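# Stand every flower stem-down in the upright vase

## Task

Get each of the flowers into the vase with the stem end pointing downward, while the vase remains upright and no stem ends up visibly deformed; afterward open the grippers and pull them away from the arrangement.

## Robot and tools

Robot: two arms, left_arm and right_arm, each ending in a two-finger gripper. The scene frame has its origin at table-top height, halfway between the arms' nominal bases, with +z up, +x pointing out across the table, and left_arm on the +y side. Arm names do not match image left and right. The calibrated bases are at left_arm (-0.041, +0.331, 0) m, quat_wxyz (+1.000, 0, 0, -0.019), and right_arm (-0.026, -0.287, 0) m, quat_wxyz (+1.000, 0, 0, +0.022). A two-camera stand sits behind the arms. Loose objects may occasionally get a small shove.

Gripper: the fingers extend along the gripper's own +z axis and close along its y axis. end_effector_position is the point between the pads, about 1 cm short of the fingertips. Reported positions and orientations can be a few cm off, more so at long reach. Sag, friction and play can leave the hand low, short or tilted. Tiny moves may not happen, or may go sideways. Check the result after each move.

execute_actions(actions, cameras): actions is a list of actions. Each action is a table of up to 15 rows, one per 1/30 s step. A table shorter than 15 rows repeats its final row. Each row is 14 numbers in [-1, 1]: left_arm dx, dy, dz, rx, ry, rz, opening, then the same seven for right_arm. The six pose numbers are offsets along the scene axes from that arm's Hand target at the start of the action. Every row in an action uses that same start, so rows do not add up. Later actions and calls start from the new Hand target, so repeating an offset moves the arm again. Scale: 1.0 = 0.6 m, or 180 degrees for rotation. rx, ry, rz form one rotation vector about the hand position. Opening is absolute: +1 is fully open (0.094 m) and -1 is shut. To leave an arm's pose alone, send six zeros; this still re-requests its Hand target. Always resend the gripper's current opening, because 0 means half open. Images are returned only for an empty actions list or when cameras names them: 'all', a list of names, or [].

move(target, speed, blend, opening_speed, grip_force, blocking, cameras): target is one 14-number row laid out as above, or a list of up to 15 such rows. Every row is an offset from the Hand targets at the start of the move, not from the previous row. Paths are straight, and all arms finish together. There is a 10 s cap, after which motion halts short of the target.
- speed: m/s, 0.002 to 2.9, default 0.25. Turning is limited to twice that value in rad/s.
- blend: corner rounding in m. The default 0 stops at each row.
- opening_speed: rate per second on the -1..1 scale, minimum 0.2. Use it to close gently.
- grip_force: N per finger pad, 10 to 50. It persists once set, and fingers close slowly at low values.
- blocking=false: the call returns after 0.5 s while the motion continues.
Opening changes in later rows take effect only when every arm has come to rest there. Paths do not avoid obstacles or the other arm. Faster motion means more lag, more overshoot and harder impacts. Do not route a path near an arm's own base, because the elbow can whip round. The move: line reports done, off_target, moving, held or fault, and may add limits=paced (pose clipped) or limits=held (steps withheld).

wait(seconds): 0 to 3600. Lets time pass and any running move continue, sending nothing new.
stop(): brakes the running move. Braking needs some distance.
zoom_image(camera, region): gives a closer view of the newest image from cam_high, cam_low, cam_left_wrist or cam_right_wrist. region is [x0, y0, x1, y1] in pixels, at most 504 by 504. All images are 672x504.
finished_scene(scene): takes the current scene's number, ends the scene and cannot be reversed. The goal must hold with no help from the robot.

Results: Hand target is the last commanded pose after clipping, and it is the reference for the next offsets. The gripper often rests short of it. A new execute_actions call re-requests it, but if the gap remains, send the missing distance as an offset. Orientation commands are clipped to within 40 degrees of the measured orientation. Tool commands shows the present openings. Joint positions end with the measured finger gap in m. grip_measured uses the opening scale and reads up to about 2.5 mm wide when empty. Joint torques include offsets and noise; joints 1 to 3 wrap at ±28 N m. Joint velocities 'within noise' means the arm is still. Step readings list hand positions at some steps. Joint ranges (rad): waist -2.618..3.054, shoulder 0..3.142, elbow 0..3.142 (straight 2.901), wrist pitch and wrist yaw -1.571..1.571, wrist roll -2.094..2.094.

Gripping: grip_measured keeps following the command even after contact. Each 0.001 below the touch reading adds about 1 N per pad. Near 20 N the force jumps to the set limit, which is about 50 to 64 N at full force. Flower stems are soft and easily bent or crushed. Use a low grip_force and a slow opening_speed, and close only a little past contact. To release, command an opening clearly larger than grip_measured.

Motor heat: holding loads, staying stretched out or pushing against something you cannot reach heats motors. At 75 °C a MOTOR HOT line appears. At 90 °C that arm folds up and stops working. At 100 °C it collapses.

Avoid:
- dropping flowers or releasing them while they are moving;
- knocking the vase over, since a glass vessel falling even a few cm is a failure;
- letting anything leave the table;
- fast impacts or hard pushes against fixed objects;
- any contact between the two arms, including one gripper closing on the other's fingers;
- straining the wrist camera cables;
- arm stops of any kind.
When a pushed arm keeps pressing, command its target back beyond the gripper's actual position.

Each tool is called after "Call:" by a JSON object that holds its "api" and its "payload".

## Session

I'll start by looking at the practice scene.

Call:
{"api": "execute_actions", "payload": {"actions": []}}

Scene clock: 0.00 s.
left_arm: end_effector_position=(+0.3605, +0.3360, +0.0947) grip_measured=+1.000 end_effector_quat_wxyz=(+0.564, -0.031, +0.825, -0.007) | right_arm: end_effector_position=(+0.3650, -0.2668, +0.0909) grip_measured=+1.000 end_effector_quat_wxyz=(+0.585, +0.040, +0.810, +0.000)
Joint positions: left_arm=[0.041 1.523 0.415 0.737 -0.02 -0.057 0.094] | right_arm=[0.079 1.552 0.342 0.884 0.162 0.104 0.094]
Joint velocities: within noise
Joint torques (N m): no reading
Motor temperatures (°C): left_arm=[25 24 26 25 27 26 23] | right_arm=[25 26 26 24 26 27 27]
Heat: left arm: 27 °C; right arm: 27 °C.
Hand target: left_arm +0.3654, +0.3367, +0.1068; +0.579, -0.032, +0.815, -0.007 | right_arm +0.3702, -0.2666, +0.1044; +0.602, +0.041, +0.798, +0.001
Tool commands: left_gripper/opening=+1.0 right_gripper/opening=+1.0

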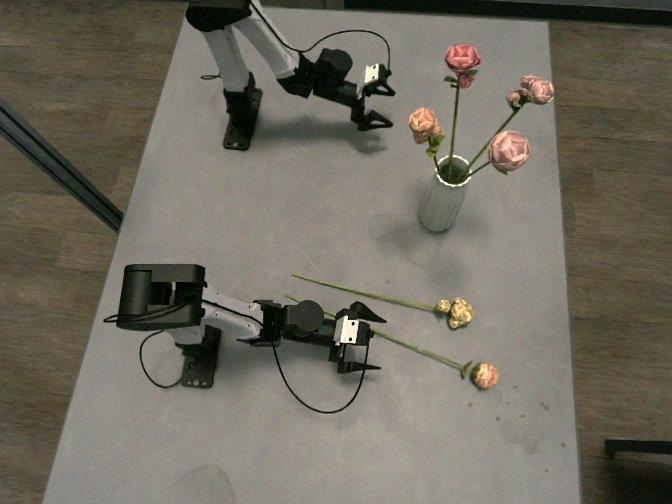

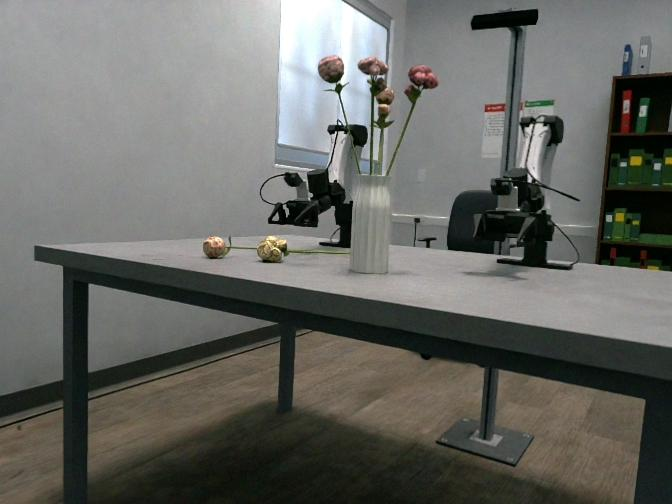

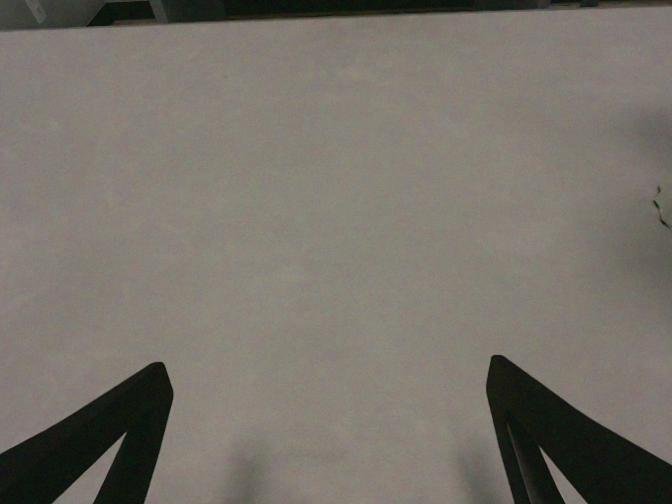

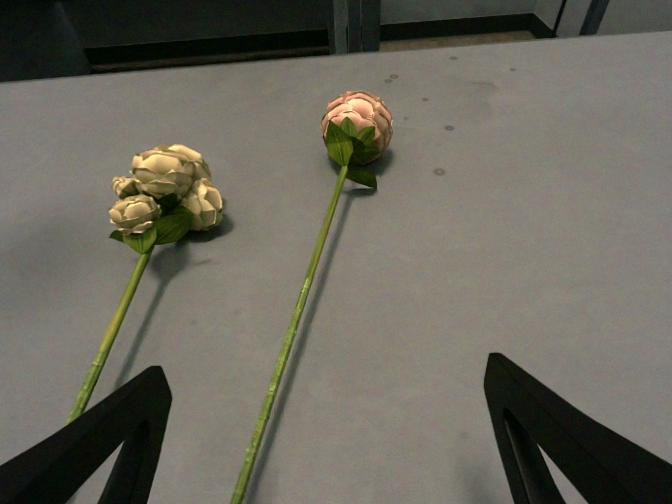

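Call:
{"api": "zoom_image", "payload": {"camera": "cam_high", "region": [260, 220, 560, 420]}}

Call:
{"api": "zoom_image", "payload": {"camera": "cam_high", "region": [180, 10, 580, 260]}}

Call:
{"api": "zoom_image", "payload": {"camera": "cam_low", "region": [180, 30, 580, 300]}}

Call:
{"api": "zoom_image", "payload": {"camera": "cam_high", "region": [100, 240, 400, 440]}}

Scaled by 1.680 from the camera's image (finer frame: 960x720).

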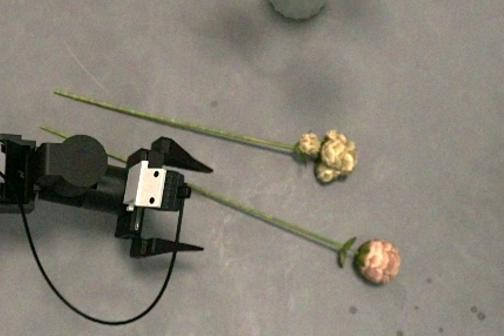

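Scaled by 1.260 from the camera's image (finer frame: 960x720).

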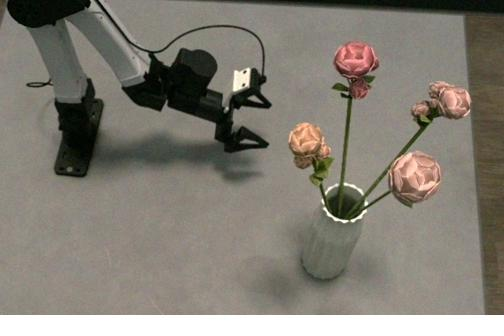

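Scaled by 1.260 from the camera's image (finer frame: 960x720).

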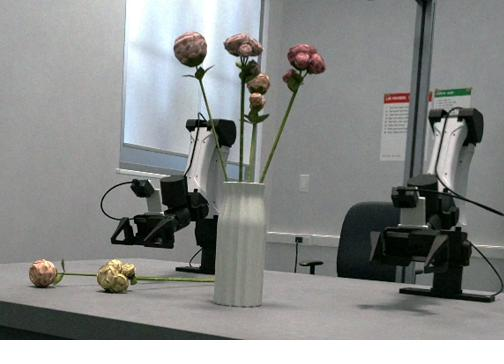

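Scaled by 1.680 from the camera's image (finer frame: 960x720).

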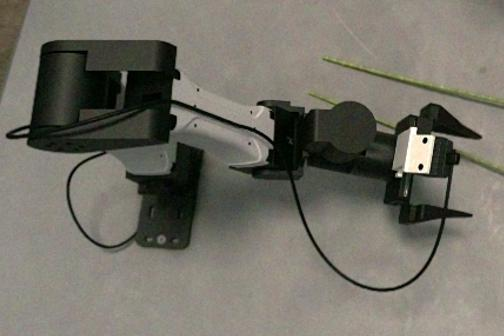

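Call:
{"api": "move", "payload": {"target": [0.0577, -0.2278, 0.072, 0, 0, 0, 1, 0.1072, 0.0368, -0.0073, 0.0515, 0.3525, -0.06, 1], "speed": 0.2, "cameras": ["all"]}}

Scene clock: 141.73 s.
left_arm: end_effector_position=(+0.3941, +0.1991, +0.1457) grip_measured=+1.000 end_effector_quat_wxyz=(+0.579, -0.020, +0.815, -0.012) | right_arm: end_effector_position=(+0.4319, -0.2426, +0.1010) grip_measured=+1.000 end_effector_quat_wxyz=(+0.093, +0.137, +0.986, -0.020)
Joint positions: left_arm=[-0.418 1.601 0.735 0.496 -0.431 -0.206 0.094] | right_arm=[0.085 2.156 1.96 -1.205 0.087 0.397 0.094]
Joint torques (N m): left_arm=[-0.51 -4.88 9.4 1.7 -0.35 -0.17] | right_arm=[-0.61 -9.91 9.26 0.58 -0.22 0.13]
Motor temperatures (°C): left_arm=[25 28 30 39 27 26 23] | right_arm=[25 32 32 43 26 27 27]
Heat: left arm: 39 °C; right arm: 43 °C.
Hand target: left_arm +0.4000, +0.2000, +0.1500; +0.579, -0.032, +0.815, -0.007 | right_arm +0.4345, -0.2446, +0.1000; +0.086, +0.152, +0.984, -0.013
Off the commanded pose: left_arm 0.007 m, 2 deg | right_arm 0.003 m, 2 deg.
move: done

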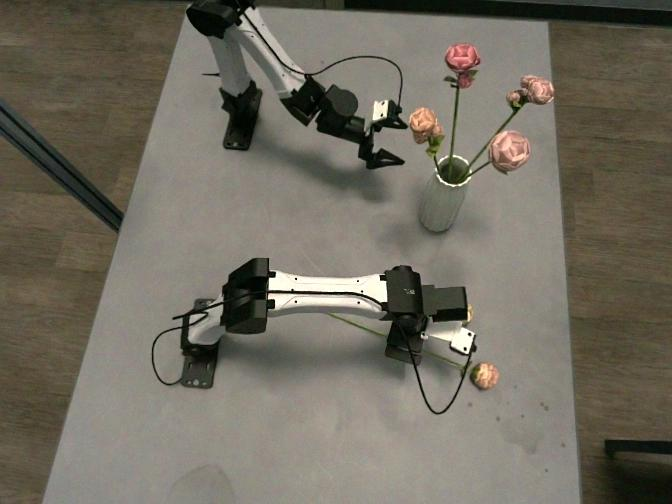

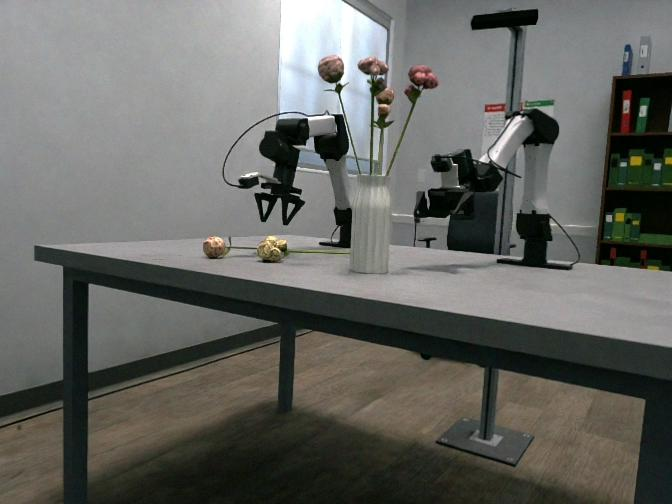

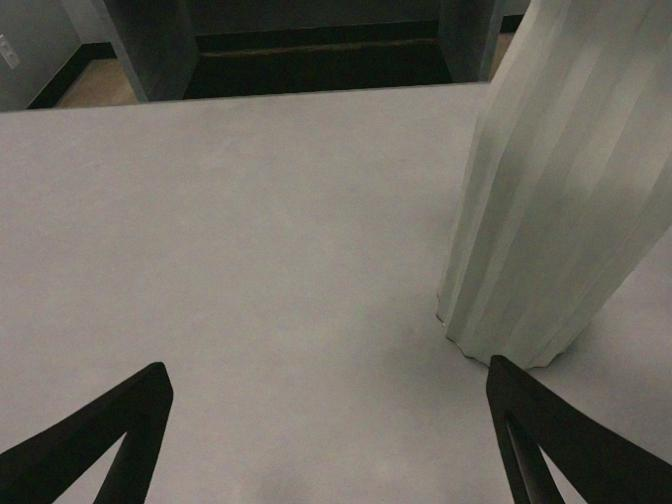

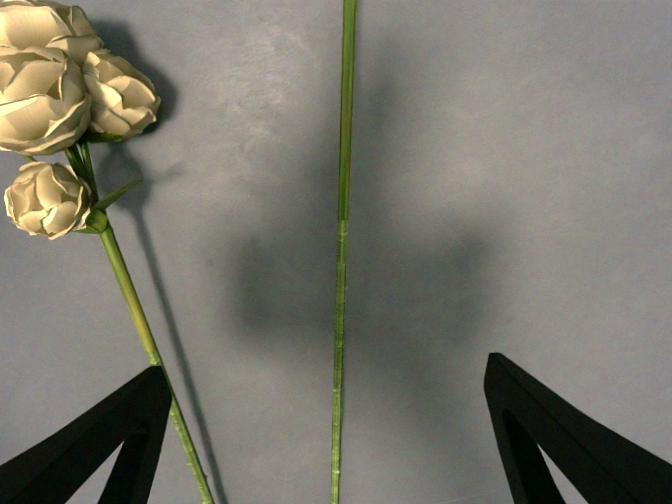

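Call:
{"api": "move", "payload": {"target": [0, 0, 0, 0, 0, 0, 1, -0.002, -0.0063, -0.14, 0, 0, 0, -0.15], "speed": 0.12, "cameras": ["cam_right_wrist", "cam_low"]}}

Scene clock: 155.77 s.
left_arm: end_effector_position=(+0.3941, +0.1991, +0.1457) grip_measured=+1.000 end_effector_quat_wxyz=(+0.579, -0.020, +0.815, -0.012) | right_arm: end_effector_position=(+0.4244, -0.2468, +0.0223) grip_measured=-0.148 end_effector_quat_wxyz=(+0.077, +0.140, +0.987, -0.024)
Joint positions: left_arm=[-0.418 1.601 0.735 0.496 -0.431 -0.206 0.094] | right_arm=[0.078 2.191 1.707 -0.95 0.086 0.397 0.04]
Joint torques (N m): left_arm=[-0.54 -4.92 9.44 1.7 -0.35 -0.17] | right_arm=[-0.64 -10.39 6.02 1.14 -0.22 0.03]
Heat: left arm: 39 °C; right arm: 39 °C.
Hand target: left_arm +0.4000, +0.2000, +0.1500; +0.579, -0.032, +0.815, -0.007 | right_arm +0.4333, -0.2483, +0.0160; +0.086, +0.152, +0.984, -0.013
Off the commanded pose: left_arm 0.007 m, 2 deg | right_arm 0.011 m, 2 deg.
move: off_target (right_arm)
Images, in order (width x height): cam_low 672x504, cam_right_wrist 672x504.

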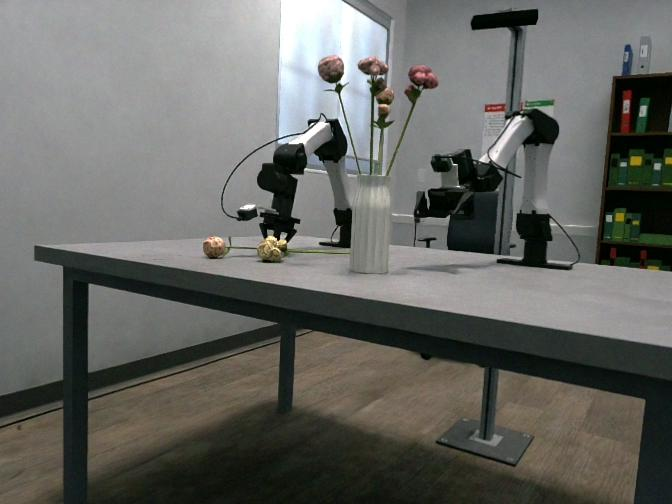

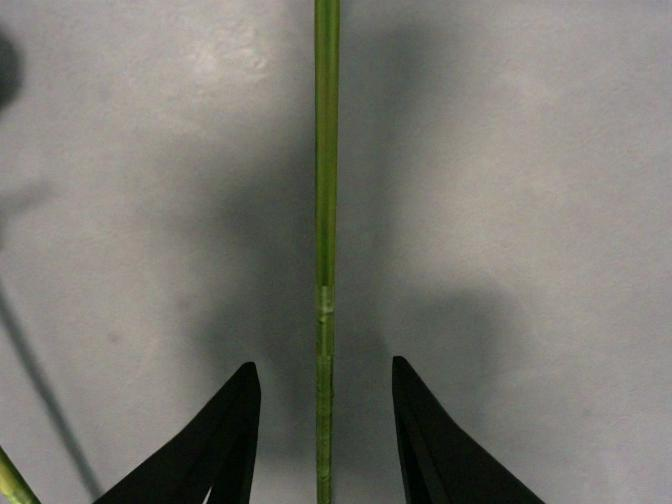

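Call:
{"api": "zoom_image", "payload": {"camera": "cam_low", "region": [190, 190, 350, 270]}}

Scaled by 3.150 from the camera's image (finer frame: 960x720).

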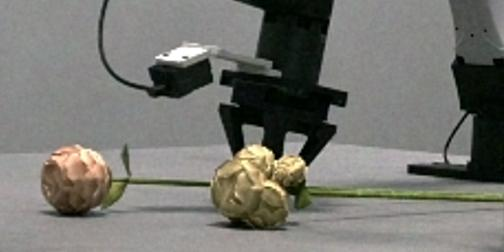

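Call:
{"api": "move", "payload": {"target": [0, 0, 0, 0, 0, 0, 1, 0.01, 0, -0.0133, 0, 0, 0, -0.15], "speed": 0.1}}

Call:
{"api": "move", "payload": {"target": [0, 0, 0, 0, 0, 0, 1, 0, 0, 0, 0, 0, 0, -1], "grip_force": 25, "cameras": ["cam_right_wrist", "cam_high"]}}

Scene clock: 166.00 s.
left_arm: end_effector_position=(+0.3941, +0.1991, +0.1457) grip_measured=+1.000 end_effector_quat_wxyz=(+0.579, -0.020, +0.815, -0.012) | right_arm: end_effector_position=(+0.4272, -0.2469, +0.0146) grip_measured=-0.148 end_effector_quat_wxyz=(+0.076, +0.141, +0.987, -0.023)
Joint positions: left_arm=[-0.418 1.601 0.735 0.496 -0.431 -0.206 0.094] | right_arm=[0.076 2.211 1.709 -0.933 0.084 0.399 0.04]
Joint torques (N m): left_arm=[-0.55 -4.9 9.43 1.7 -0.35 -0.18] | right_arm=[-0.81 -9.4 7.73 1.1 -0.22 0.02]
Motor temperatures (°C): left_arm=[25 28 32 40 27 26 23] | right_arm=[25 35 34 37 26 27 27]
Heat: left arm: 40 °C; right arm: 37 °C.
Hand target: left_arm +0.4000, +0.2000, +0.1500; +0.579, -0.032, +0.815, -0.007 | right_arm +0.4393, -0.2483, +0.0080; +0.086, +0.152, +0.984, -0.013
Off the commanded pose: left_arm 0.007 m, 2 deg | right_arm 0.014 m, 2 deg.
move: off_target (right_arm)

Scene clock: 168.87 s.
left_arm: end_effector_position=(+0.3941, +0.1991, +0.1457) grip_measured=+1.000 end_effector_quat_wxyz=(+0.579, -0.020, +0.815, -0.012) | right_arm: end_effector_position=(+0.4283, -0.2450, +0.0141) grip_measured=-0.904 end_effector_quat_wxyz=(+0.077, +0.140, +0.987, -0.020)
Joint positions: left_arm=[-0.418 1.601 0.735 0.496 -0.431 -0.206 0.094] | right_arm=[0.078 2.213 1.709 -0.927 0.078 0.399 0.005]
Joint torques (N m): left_arm=[-0.54 -4.92 9.43 1.71 -0.36 -0.16] | right_arm=[-0.8 -9.46 7.76 1.05 -0.15 0.02]
Heat: left arm: 40 °C; right arm: 37 °C.
Hand target: left_arm +0.4000, +0.2000, +0.1500; +0.579, -0.032, +0.815, -0.007 | right_arm +0.4393, -0.2483, +0.0080; +0.086, +0.152, +0.984, -0.013
Off the commanded pose: left_arm 0.007 m, 2 deg | right_arm 0.013 m, 2 deg.
grip_force (N): 25, 25
move: done
Images, in order (width x height): cam_high 672x504, cam_right_wrist 672x504.

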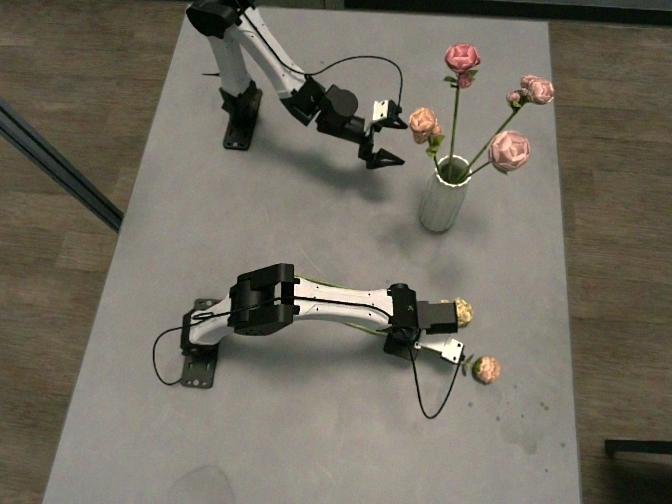

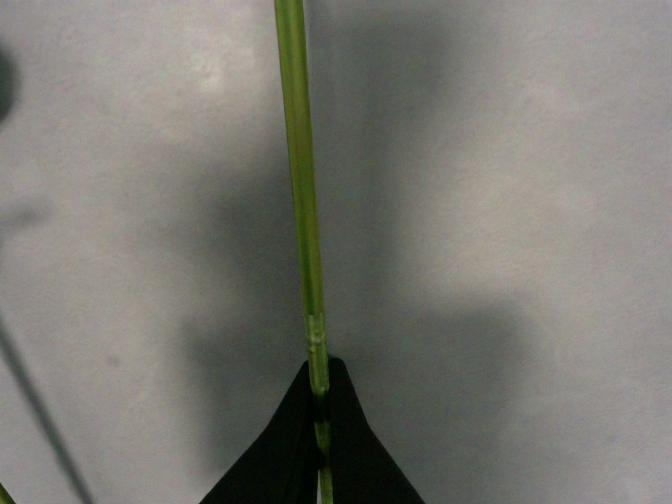

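Call:
{"api": "move", "payload": {"target": [[-0.0577, 0.2278, -0.072, 0, 0, 0, 1, -0.0322, 0.0138, 0.2867, -0.042, -0.1324, 0, -1], [-0.0577, 0.2278, -0.072, 0, 0, 0, 1, -0.0988, 0.0972, 0.57, -0.0512, -0.3305, 0.0886, -1], [-0.0577, 0.2278, -0.072, 0, 0, 0, 1, -0.1922, 0.3222, 0.82, 0.0671, -0.4809, 0.2286, -1]], "speed": 0.18, "blend": 0.03, "cameras": ["all"]}}

Scene clock: 225.93 s.
left_arm: end_effector_position=(+0.3612, +0.3374, +0.0876) grip_measured=+1.000 end_effector_quat_wxyz=(+0.549, -0.042, +0.835, -0.005) | right_arm: end_effector_position=(+0.3267, -0.0591, +0.4693) grip_measured=-0.904 end_effector_quat_wxyz=(+0.675, -0.190, +0.683, +0.203)
Joint positions: left_arm=[0.036 1.534 0.433 0.692 -0.038 -0.076 0.094] | right_arm=[0.536 1.272 1.462 -0.195 0.017 0.021 0.005]
Joint torques (N m): left_arm=[0.35 -6.56 4.81 2.59 0.16 0.11] | right_arm=[0.66 -3.62 10.13 2.99 -0.3 -0.32]
Heat: left arm: 43 °C; right arm: 38 °C.
Hand target: left_arm +0.3654, +0.3367, +0.1068; +0.579, -0.032, +0.815, -0.007 | right_arm +0.3240, -0.0550, +0.5000; +0.706, -0.195, +0.647, +0.212
Off the commanded pose: left_arm 0.020 m, 4 deg | right_arm 0.031 m, 6 deg.
grip_force (N): 25, 25
move: off_target (left_arm, right_arm)

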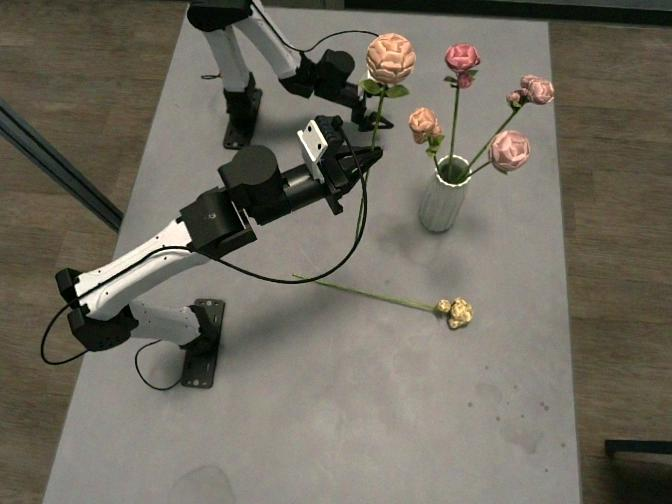

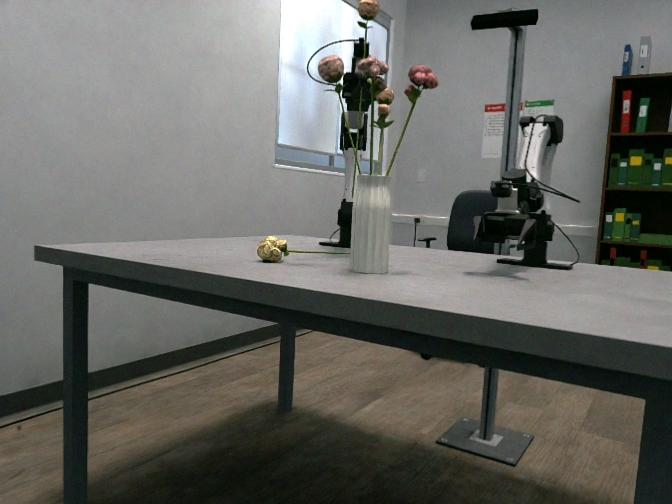

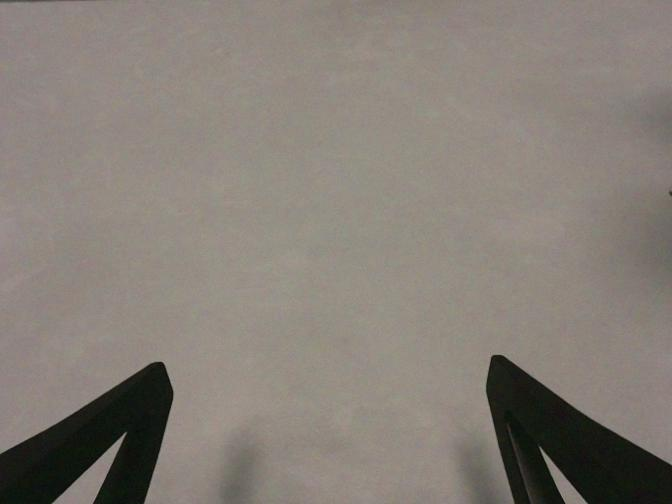

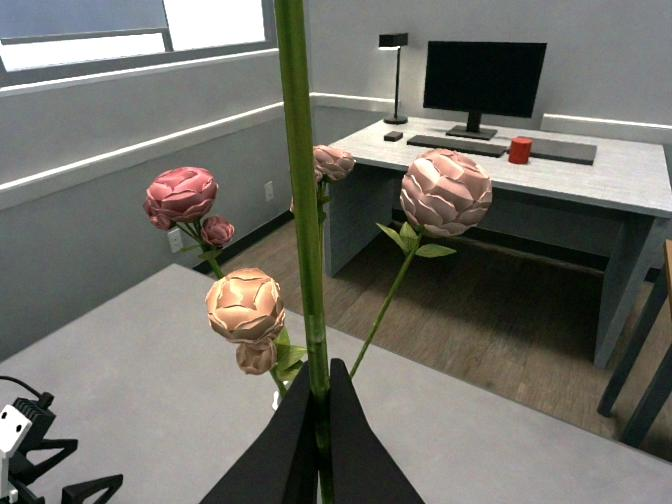

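Call:
{"api": "zoom_image", "payload": {"camera": "cam_high", "region": [320, 20, 570, 250]}}

Call:
{"api": "zoom_image", "payload": {"camera": "cam_low", "region": [290, 0, 470, 290]}}

Scaled by 2.016 from the camera's image (finer frame: 960x720).

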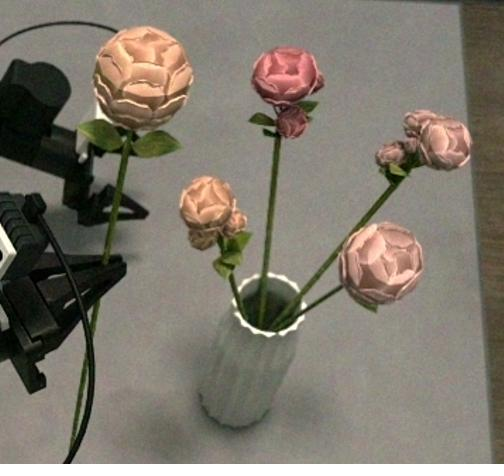

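Scaled by 1.738 from the camera's image (finer frame: 960x720).

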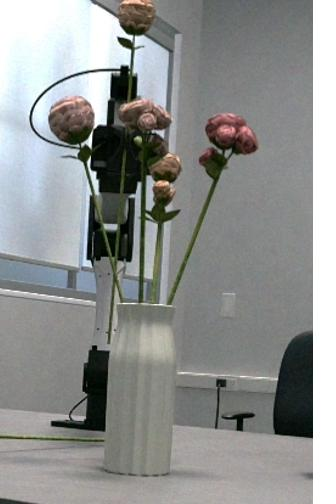

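Call:
{"api": "move", "payload": {"target": [0, 0, 0, 0, 0, 0, 1, 0.0717, -0.0133, 0.1167, 0.1158, -0.1059, 0.0853, -1], "speed": 0.15, "cameras": ["all"]}}

Scene clock: 363.60 s.
left_arm: end_effector_position=(+0.3614, +0.3374, +0.0880) grip_measured=+1.000 end_effector_quat_wxyz=(+0.550, -0.042, +0.834, -0.005) | right_arm: end_effector_position=(+0.3743, -0.0596, +0.5483) grip_measured=-0.904 end_effector_quat_wxyz=(+0.777, -0.178, +0.476, +0.372)
Joint positions: left_arm=[0.036 1.534 0.433 0.694 -0.038 -0.076 0.094] | right_arm=[0.335 1.519 1.472 0.593 -0.37 0.305 0.005]
Joint torques (N m): left_arm=[0.38 -6.53 4.82 2.59 0.15 0.11] | right_arm=[-0.53 -5.48 10.03 2.26 -0.22 0.1]
Motor temperatures (°C): left_arm=[25 30 32 53 27 26 23] | right_arm=[25 31 50 59 26 27 28]
Heat: left arm: 53 °C; right arm: 59 °C.
Hand target: left_arm +0.3654, +0.3367, +0.1068; +0.579, -0.032, +0.815, -0.007 | right_arm +0.3670, -0.0630, +0.5701; +0.791, -0.181, +0.442, +0.382
Off the commanded pose: left_arm 0.019 m, 4 deg | right_arm 0.023 m, 4 deg.
grip_force (N): 25, 25
move: off_target (right_arm)

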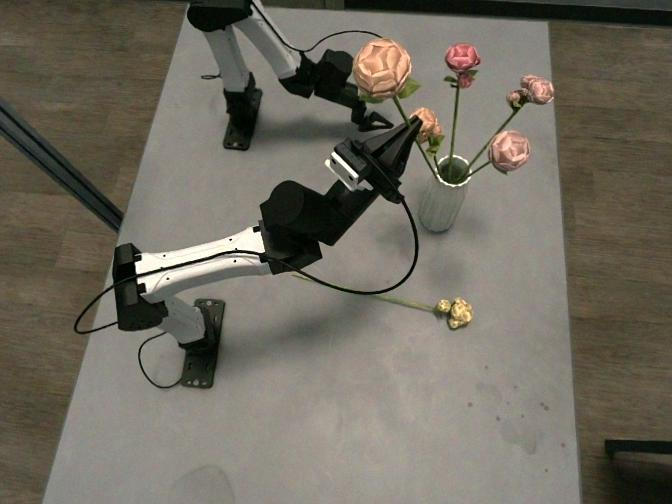

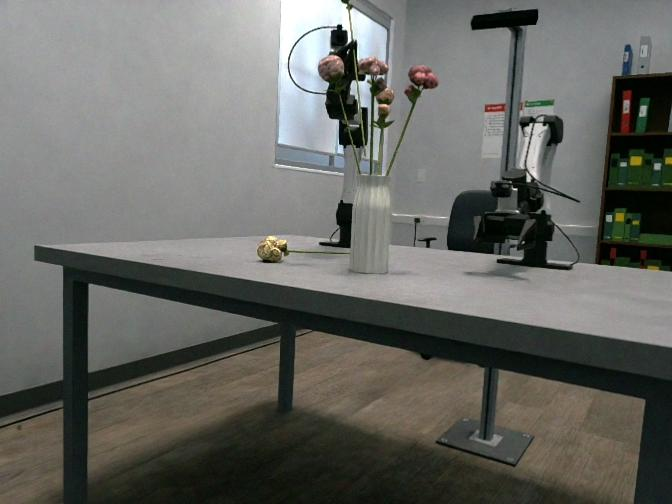

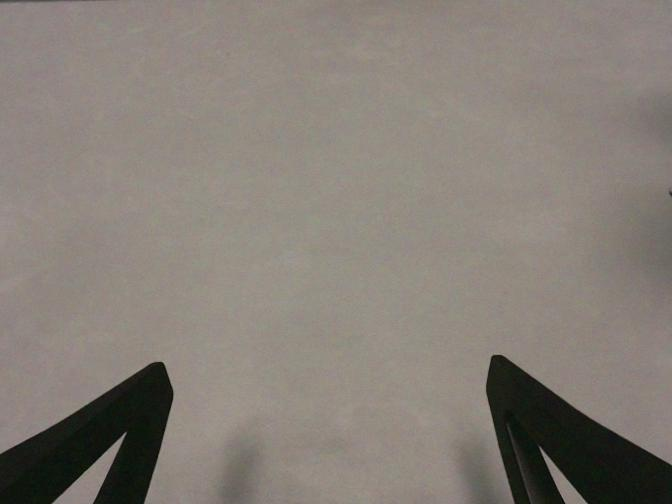

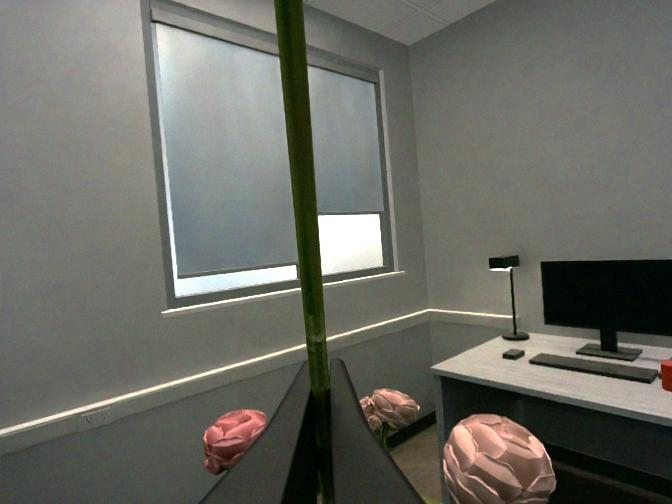

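Call:
{"api": "zoom_image", "payload": {"camera": "cam_high", "region": [380, 90, 510, 240]}}

Call:
{"api": "zoom_image", "payload": {"camera": "cam_low", "region": [300, 60, 450, 210]}}

Scaled by 3.360 from the camera's image (finer frame: 960x720).

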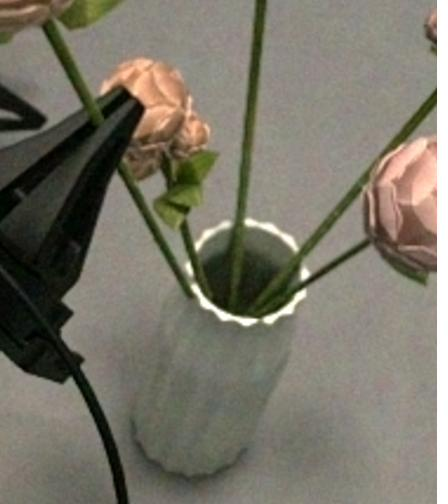

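Scaled by 3.360 from the camera's image (finer frame: 960x720).

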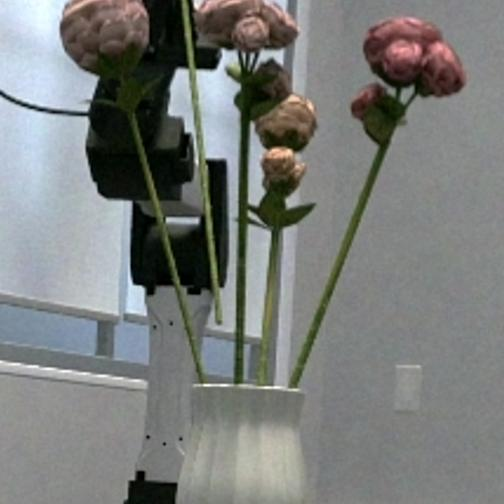

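Call:
{"api": "move", "payload": {"target": [0, 0, 0, 0, 0, 0, 1, 0.065, 0.07, -0.035, 0, 0, 0, -1], "speed": 0.12, "cameras": ["cam_high", "cam_low"]}}

Call:
{"api": "zoom_image", "payload": {"camera": "cam_high", "region": [380, 90, 510, 240]}}

Call:
{"api": "zoom_image", "payload": {"camera": "cam_low", "region": [300, 60, 450, 210]}}

Scene clock: 390.73 s.
left_arm: end_effector_position=(+0.3614, +0.3374, +0.0880) grip_measured=+1.000 end_effector_quat_wxyz=(+0.550, -0.042, +0.834, -0.005) | right_arm: end_effector_position=(+0.4086, -0.0160, +0.5275) grip_measured=-0.904 end_effector_quat_wxyz=(+0.765, -0.185, +0.476, +0.392)
Joint positions: left_arm=[0.036 1.534 0.433 0.694 -0.038 -0.076 0.094] | right_arm=[0.395 1.7 1.584 0.651 -0.354 0.305 0.005]
Joint torques (N m): left_arm=[0.39 -6.56 4.81 2.58 0.15 0.11] | right_arm=[0.51 -7.08 10.17 2.28 0.15 -0.28]
Motor temperatures (°C): left_arm=[25 30 32 55 27 26 23] | right_arm=[25 32 51 54 26 27 28]
Heat: left arm: 55 °C; right arm: 54 °C.
Hand target: left_arm +0.3654, +0.3367, +0.1068; +0.579, -0.032, +0.815, -0.007 | right_arm +0.4060, -0.0210, +0.5491; +0.791, -0.181, +0.442, +0.382
Off the commanded pose: left_arm 0.019 m, 4 deg | right_arm 0.022 m, 5 deg.
grip_force (N): 25, 25
move: off_target (right_arm)

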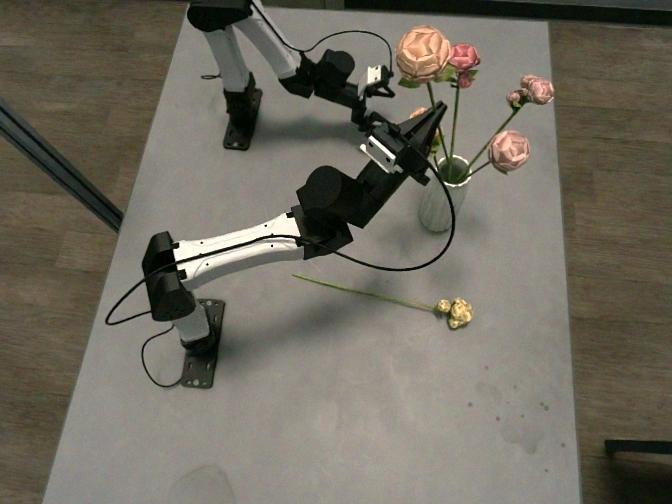

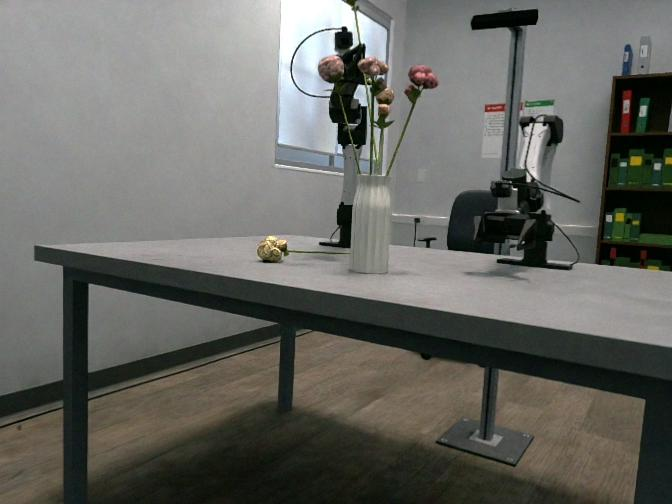

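Scaled by 3.360 from the camera's image (finer frame: 960x720).

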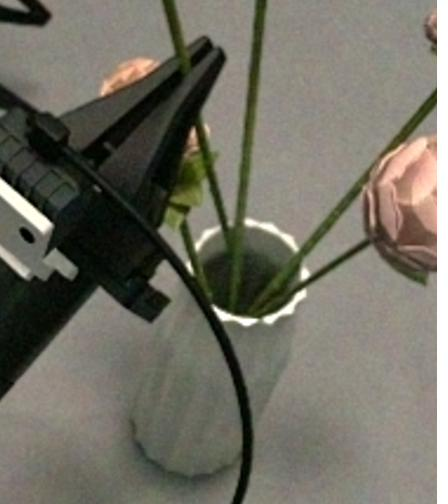

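Scaled by 3.360 from the camera's image (finer frame: 960x720).

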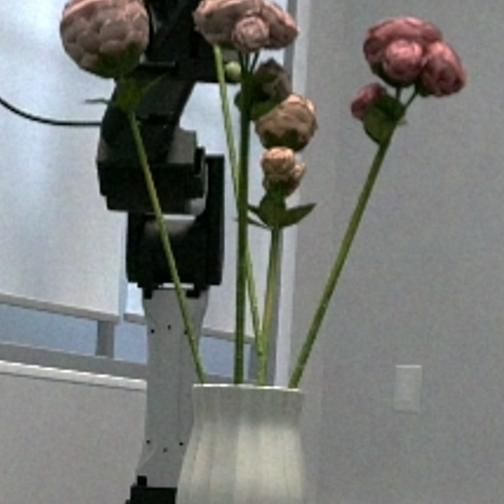

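Call:
{"api": "move", "payload": {"target": [0, 0, 0, 0, 0, 0, 1, 0.0075, 0.0115, -0.075, -0.0062, 0.0056, 0, -1], "speed": 0.08, "cameras": ["cam_high", "cam_low", "cam_right_wrist"]}}

Call:
{"api": "zoom_image", "payload": {"camera": "cam_high", "region": [380, 90, 510, 240]}}

Call:
{"api": "zoom_image", "payload": {"camera": "cam_low", "region": [300, 60, 450, 210]}}

Scene clock: 423.80 s.
left_arm: end_effector_position=(+0.3614, +0.3374, +0.0880) grip_measured=+1.000 end_effector_quat_wxyz=(+0.550, -0.042, +0.834, -0.005) | right_arm: end_effector_position=(+0.4120, -0.0146, +0.4982) grip_measured=-0.904 end_effector_quat_wxyz=(+0.768, -0.187, +0.474, +0.388)
Joint positions: left_arm=[0.036 1.534 0.433 0.694 -0.038 -0.076 0.094] | right_arm=[0.395 1.708 1.474 0.773 -0.353 0.294 0.005]
Joint torques (N m): left_arm=[0.36 -6.56 4.81 2.58 0.16 0.11] | right_arm=[0.66 -7.28 6.9 2.29 0.15 -0.32]
Motor temperatures (°C): left_arm=[25 31 32 57 27 26 23] | right_arm=[25 34 52 50 26 27 28]
Heat: left arm: 57 °C; right arm: 52 °C.
Hand target: left_arm +0.3654, +0.3367, +0.1068; +0.579, -0.032, +0.815, -0.007 | right_arm +0.4105, -0.0141, +0.5041; +0.786, -0.185, +0.453, +0.379
Off the commanded pose: left_arm 0.019 m, 4 deg | right_arm 0.006 m, 3 deg.
grip_force (N): 25, 25
move: off_target (right_arm)

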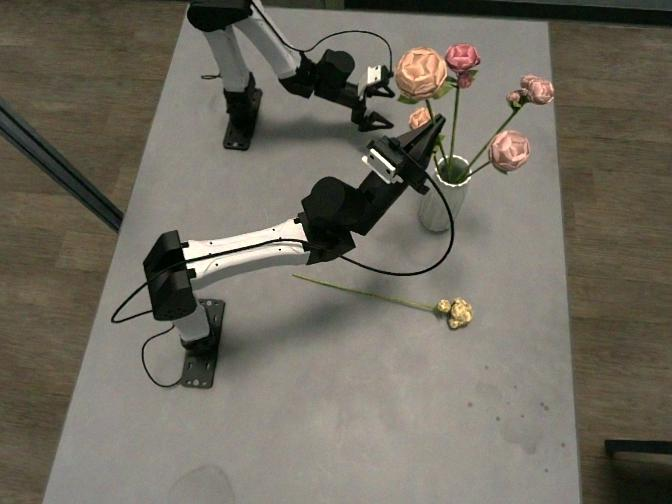

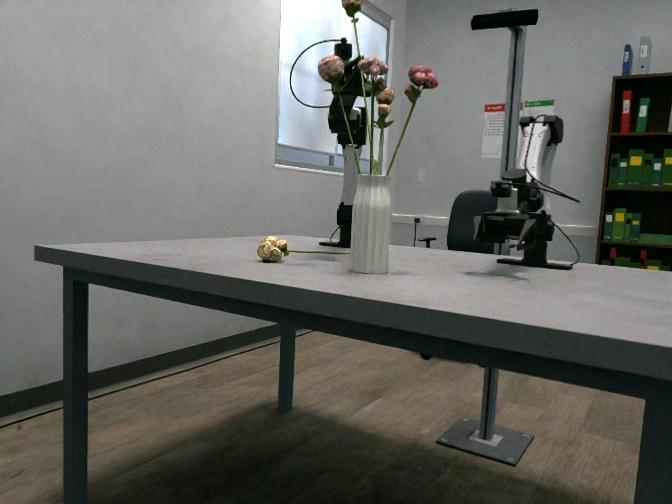

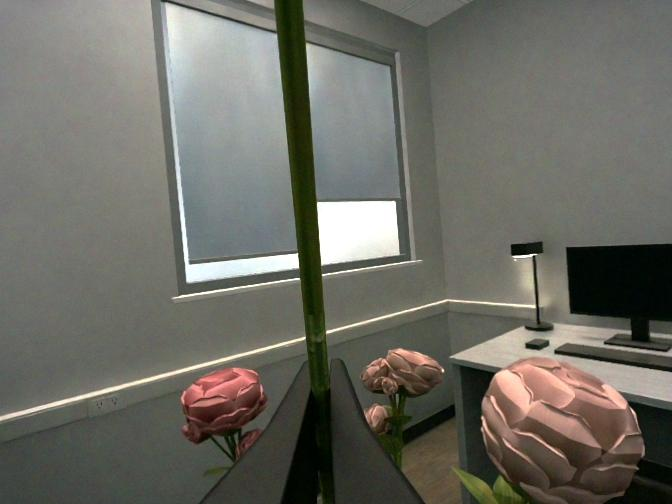

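Scaled by 3.360 from the camera's image (finer frame: 960x720).

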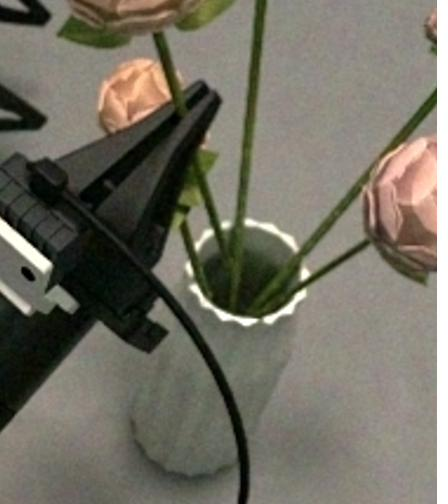

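Scaled by 3.360 from the camera's image (finer frame: 960x720).

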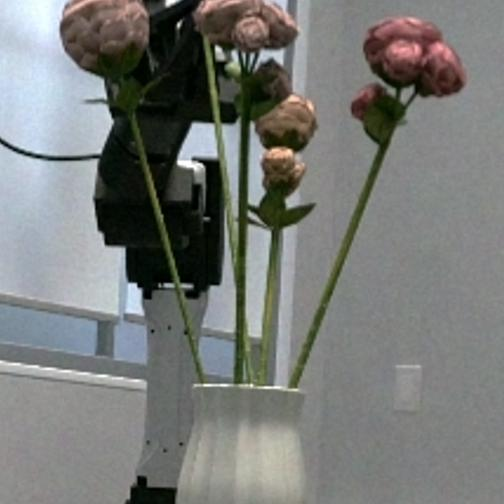

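Call:
{"api": "move", "payload": {"target": [0, 0, 0, 0, 0, 0, 1, 0.0408, 0.0578, -0.1568, -0.0277, 0.0249, 0, -1], "speed": 0.08, "cameras": ["cam_high", "cam_low"]}}

Call:
{"api": "zoom_image", "payload": {"camera": "cam_high", "region": [360, 20, 560, 240]}}

Call:
{"api": "zoom_image", "payload": {"camera": "cam_low", "region": [290, 0, 470, 290]}}

Scene clock: 434.43 s.
left_arm: end_effector_position=(+0.3614, +0.3374, +0.0880) grip_measured=+1.000 end_effector_quat_wxyz=(+0.550, -0.042, +0.834, -0.005) | right_arm: end_effector_position=(+0.4368, +0.0191, +0.4038) grip_measured=-0.904 end_effector_quat_wxyz=(+0.740, -0.205, +0.520, +0.374)
Joint positions: left_arm=[0.036 1.534 0.433 0.694 -0.038 -0.076 0.094] | right_arm=[0.437 1.831 1.353 0.886 -0.336 0.233 0.005]
Joint torques (N m): left_arm=[0.39 -6.57 4.79 2.59 0.16 0.11] | right_arm=[0.72 -8.39 6.89 2.51 0.11 -0.32]
Motor temperatures (°C): left_arm=[25 31 32 57 27 26 23] | right_arm=[25 34 50 51 26 27 28]
Heat: left arm: 57 °C; right arm: 51 °C.
Hand target: left_arm +0.3654, +0.3367, +0.1068; +0.579, -0.032, +0.815, -0.007 | right_arm +0.4350, +0.0206, +0.4100; +0.759, -0.204, +0.499, +0.366
Off the commanded pose: left_arm 0.019 m, 4 deg | right_arm 0.007 m, 3 deg.
grip_force (N): 25, 25
move: off_target (right_arm)

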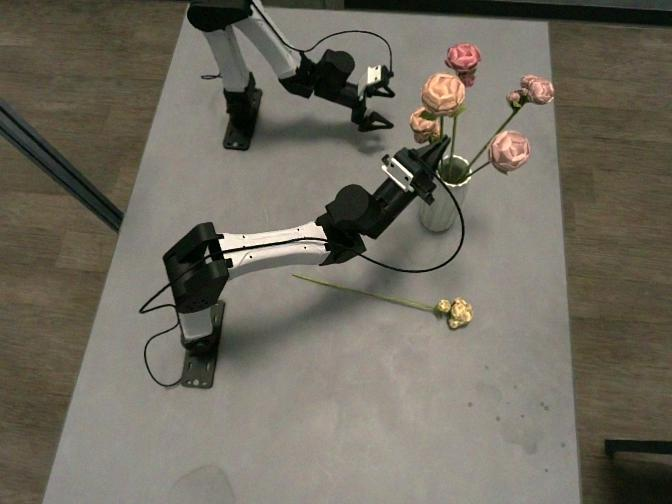

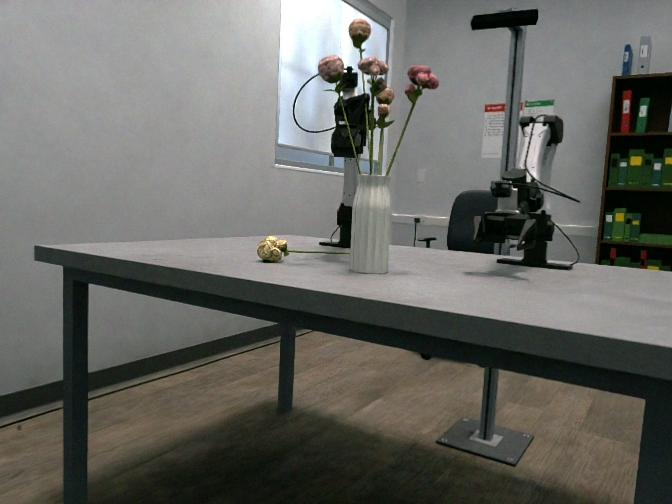

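Scaled by 2.291 from the camera's image (finer frame: 960x720).

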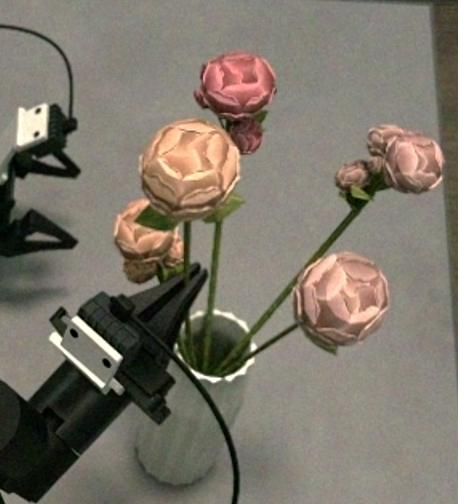

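Scaled by 1.738 from the camera's image (finer frame: 960x720).

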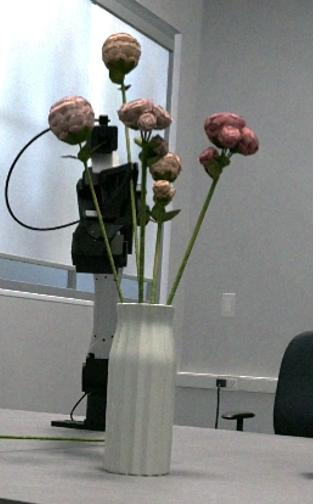

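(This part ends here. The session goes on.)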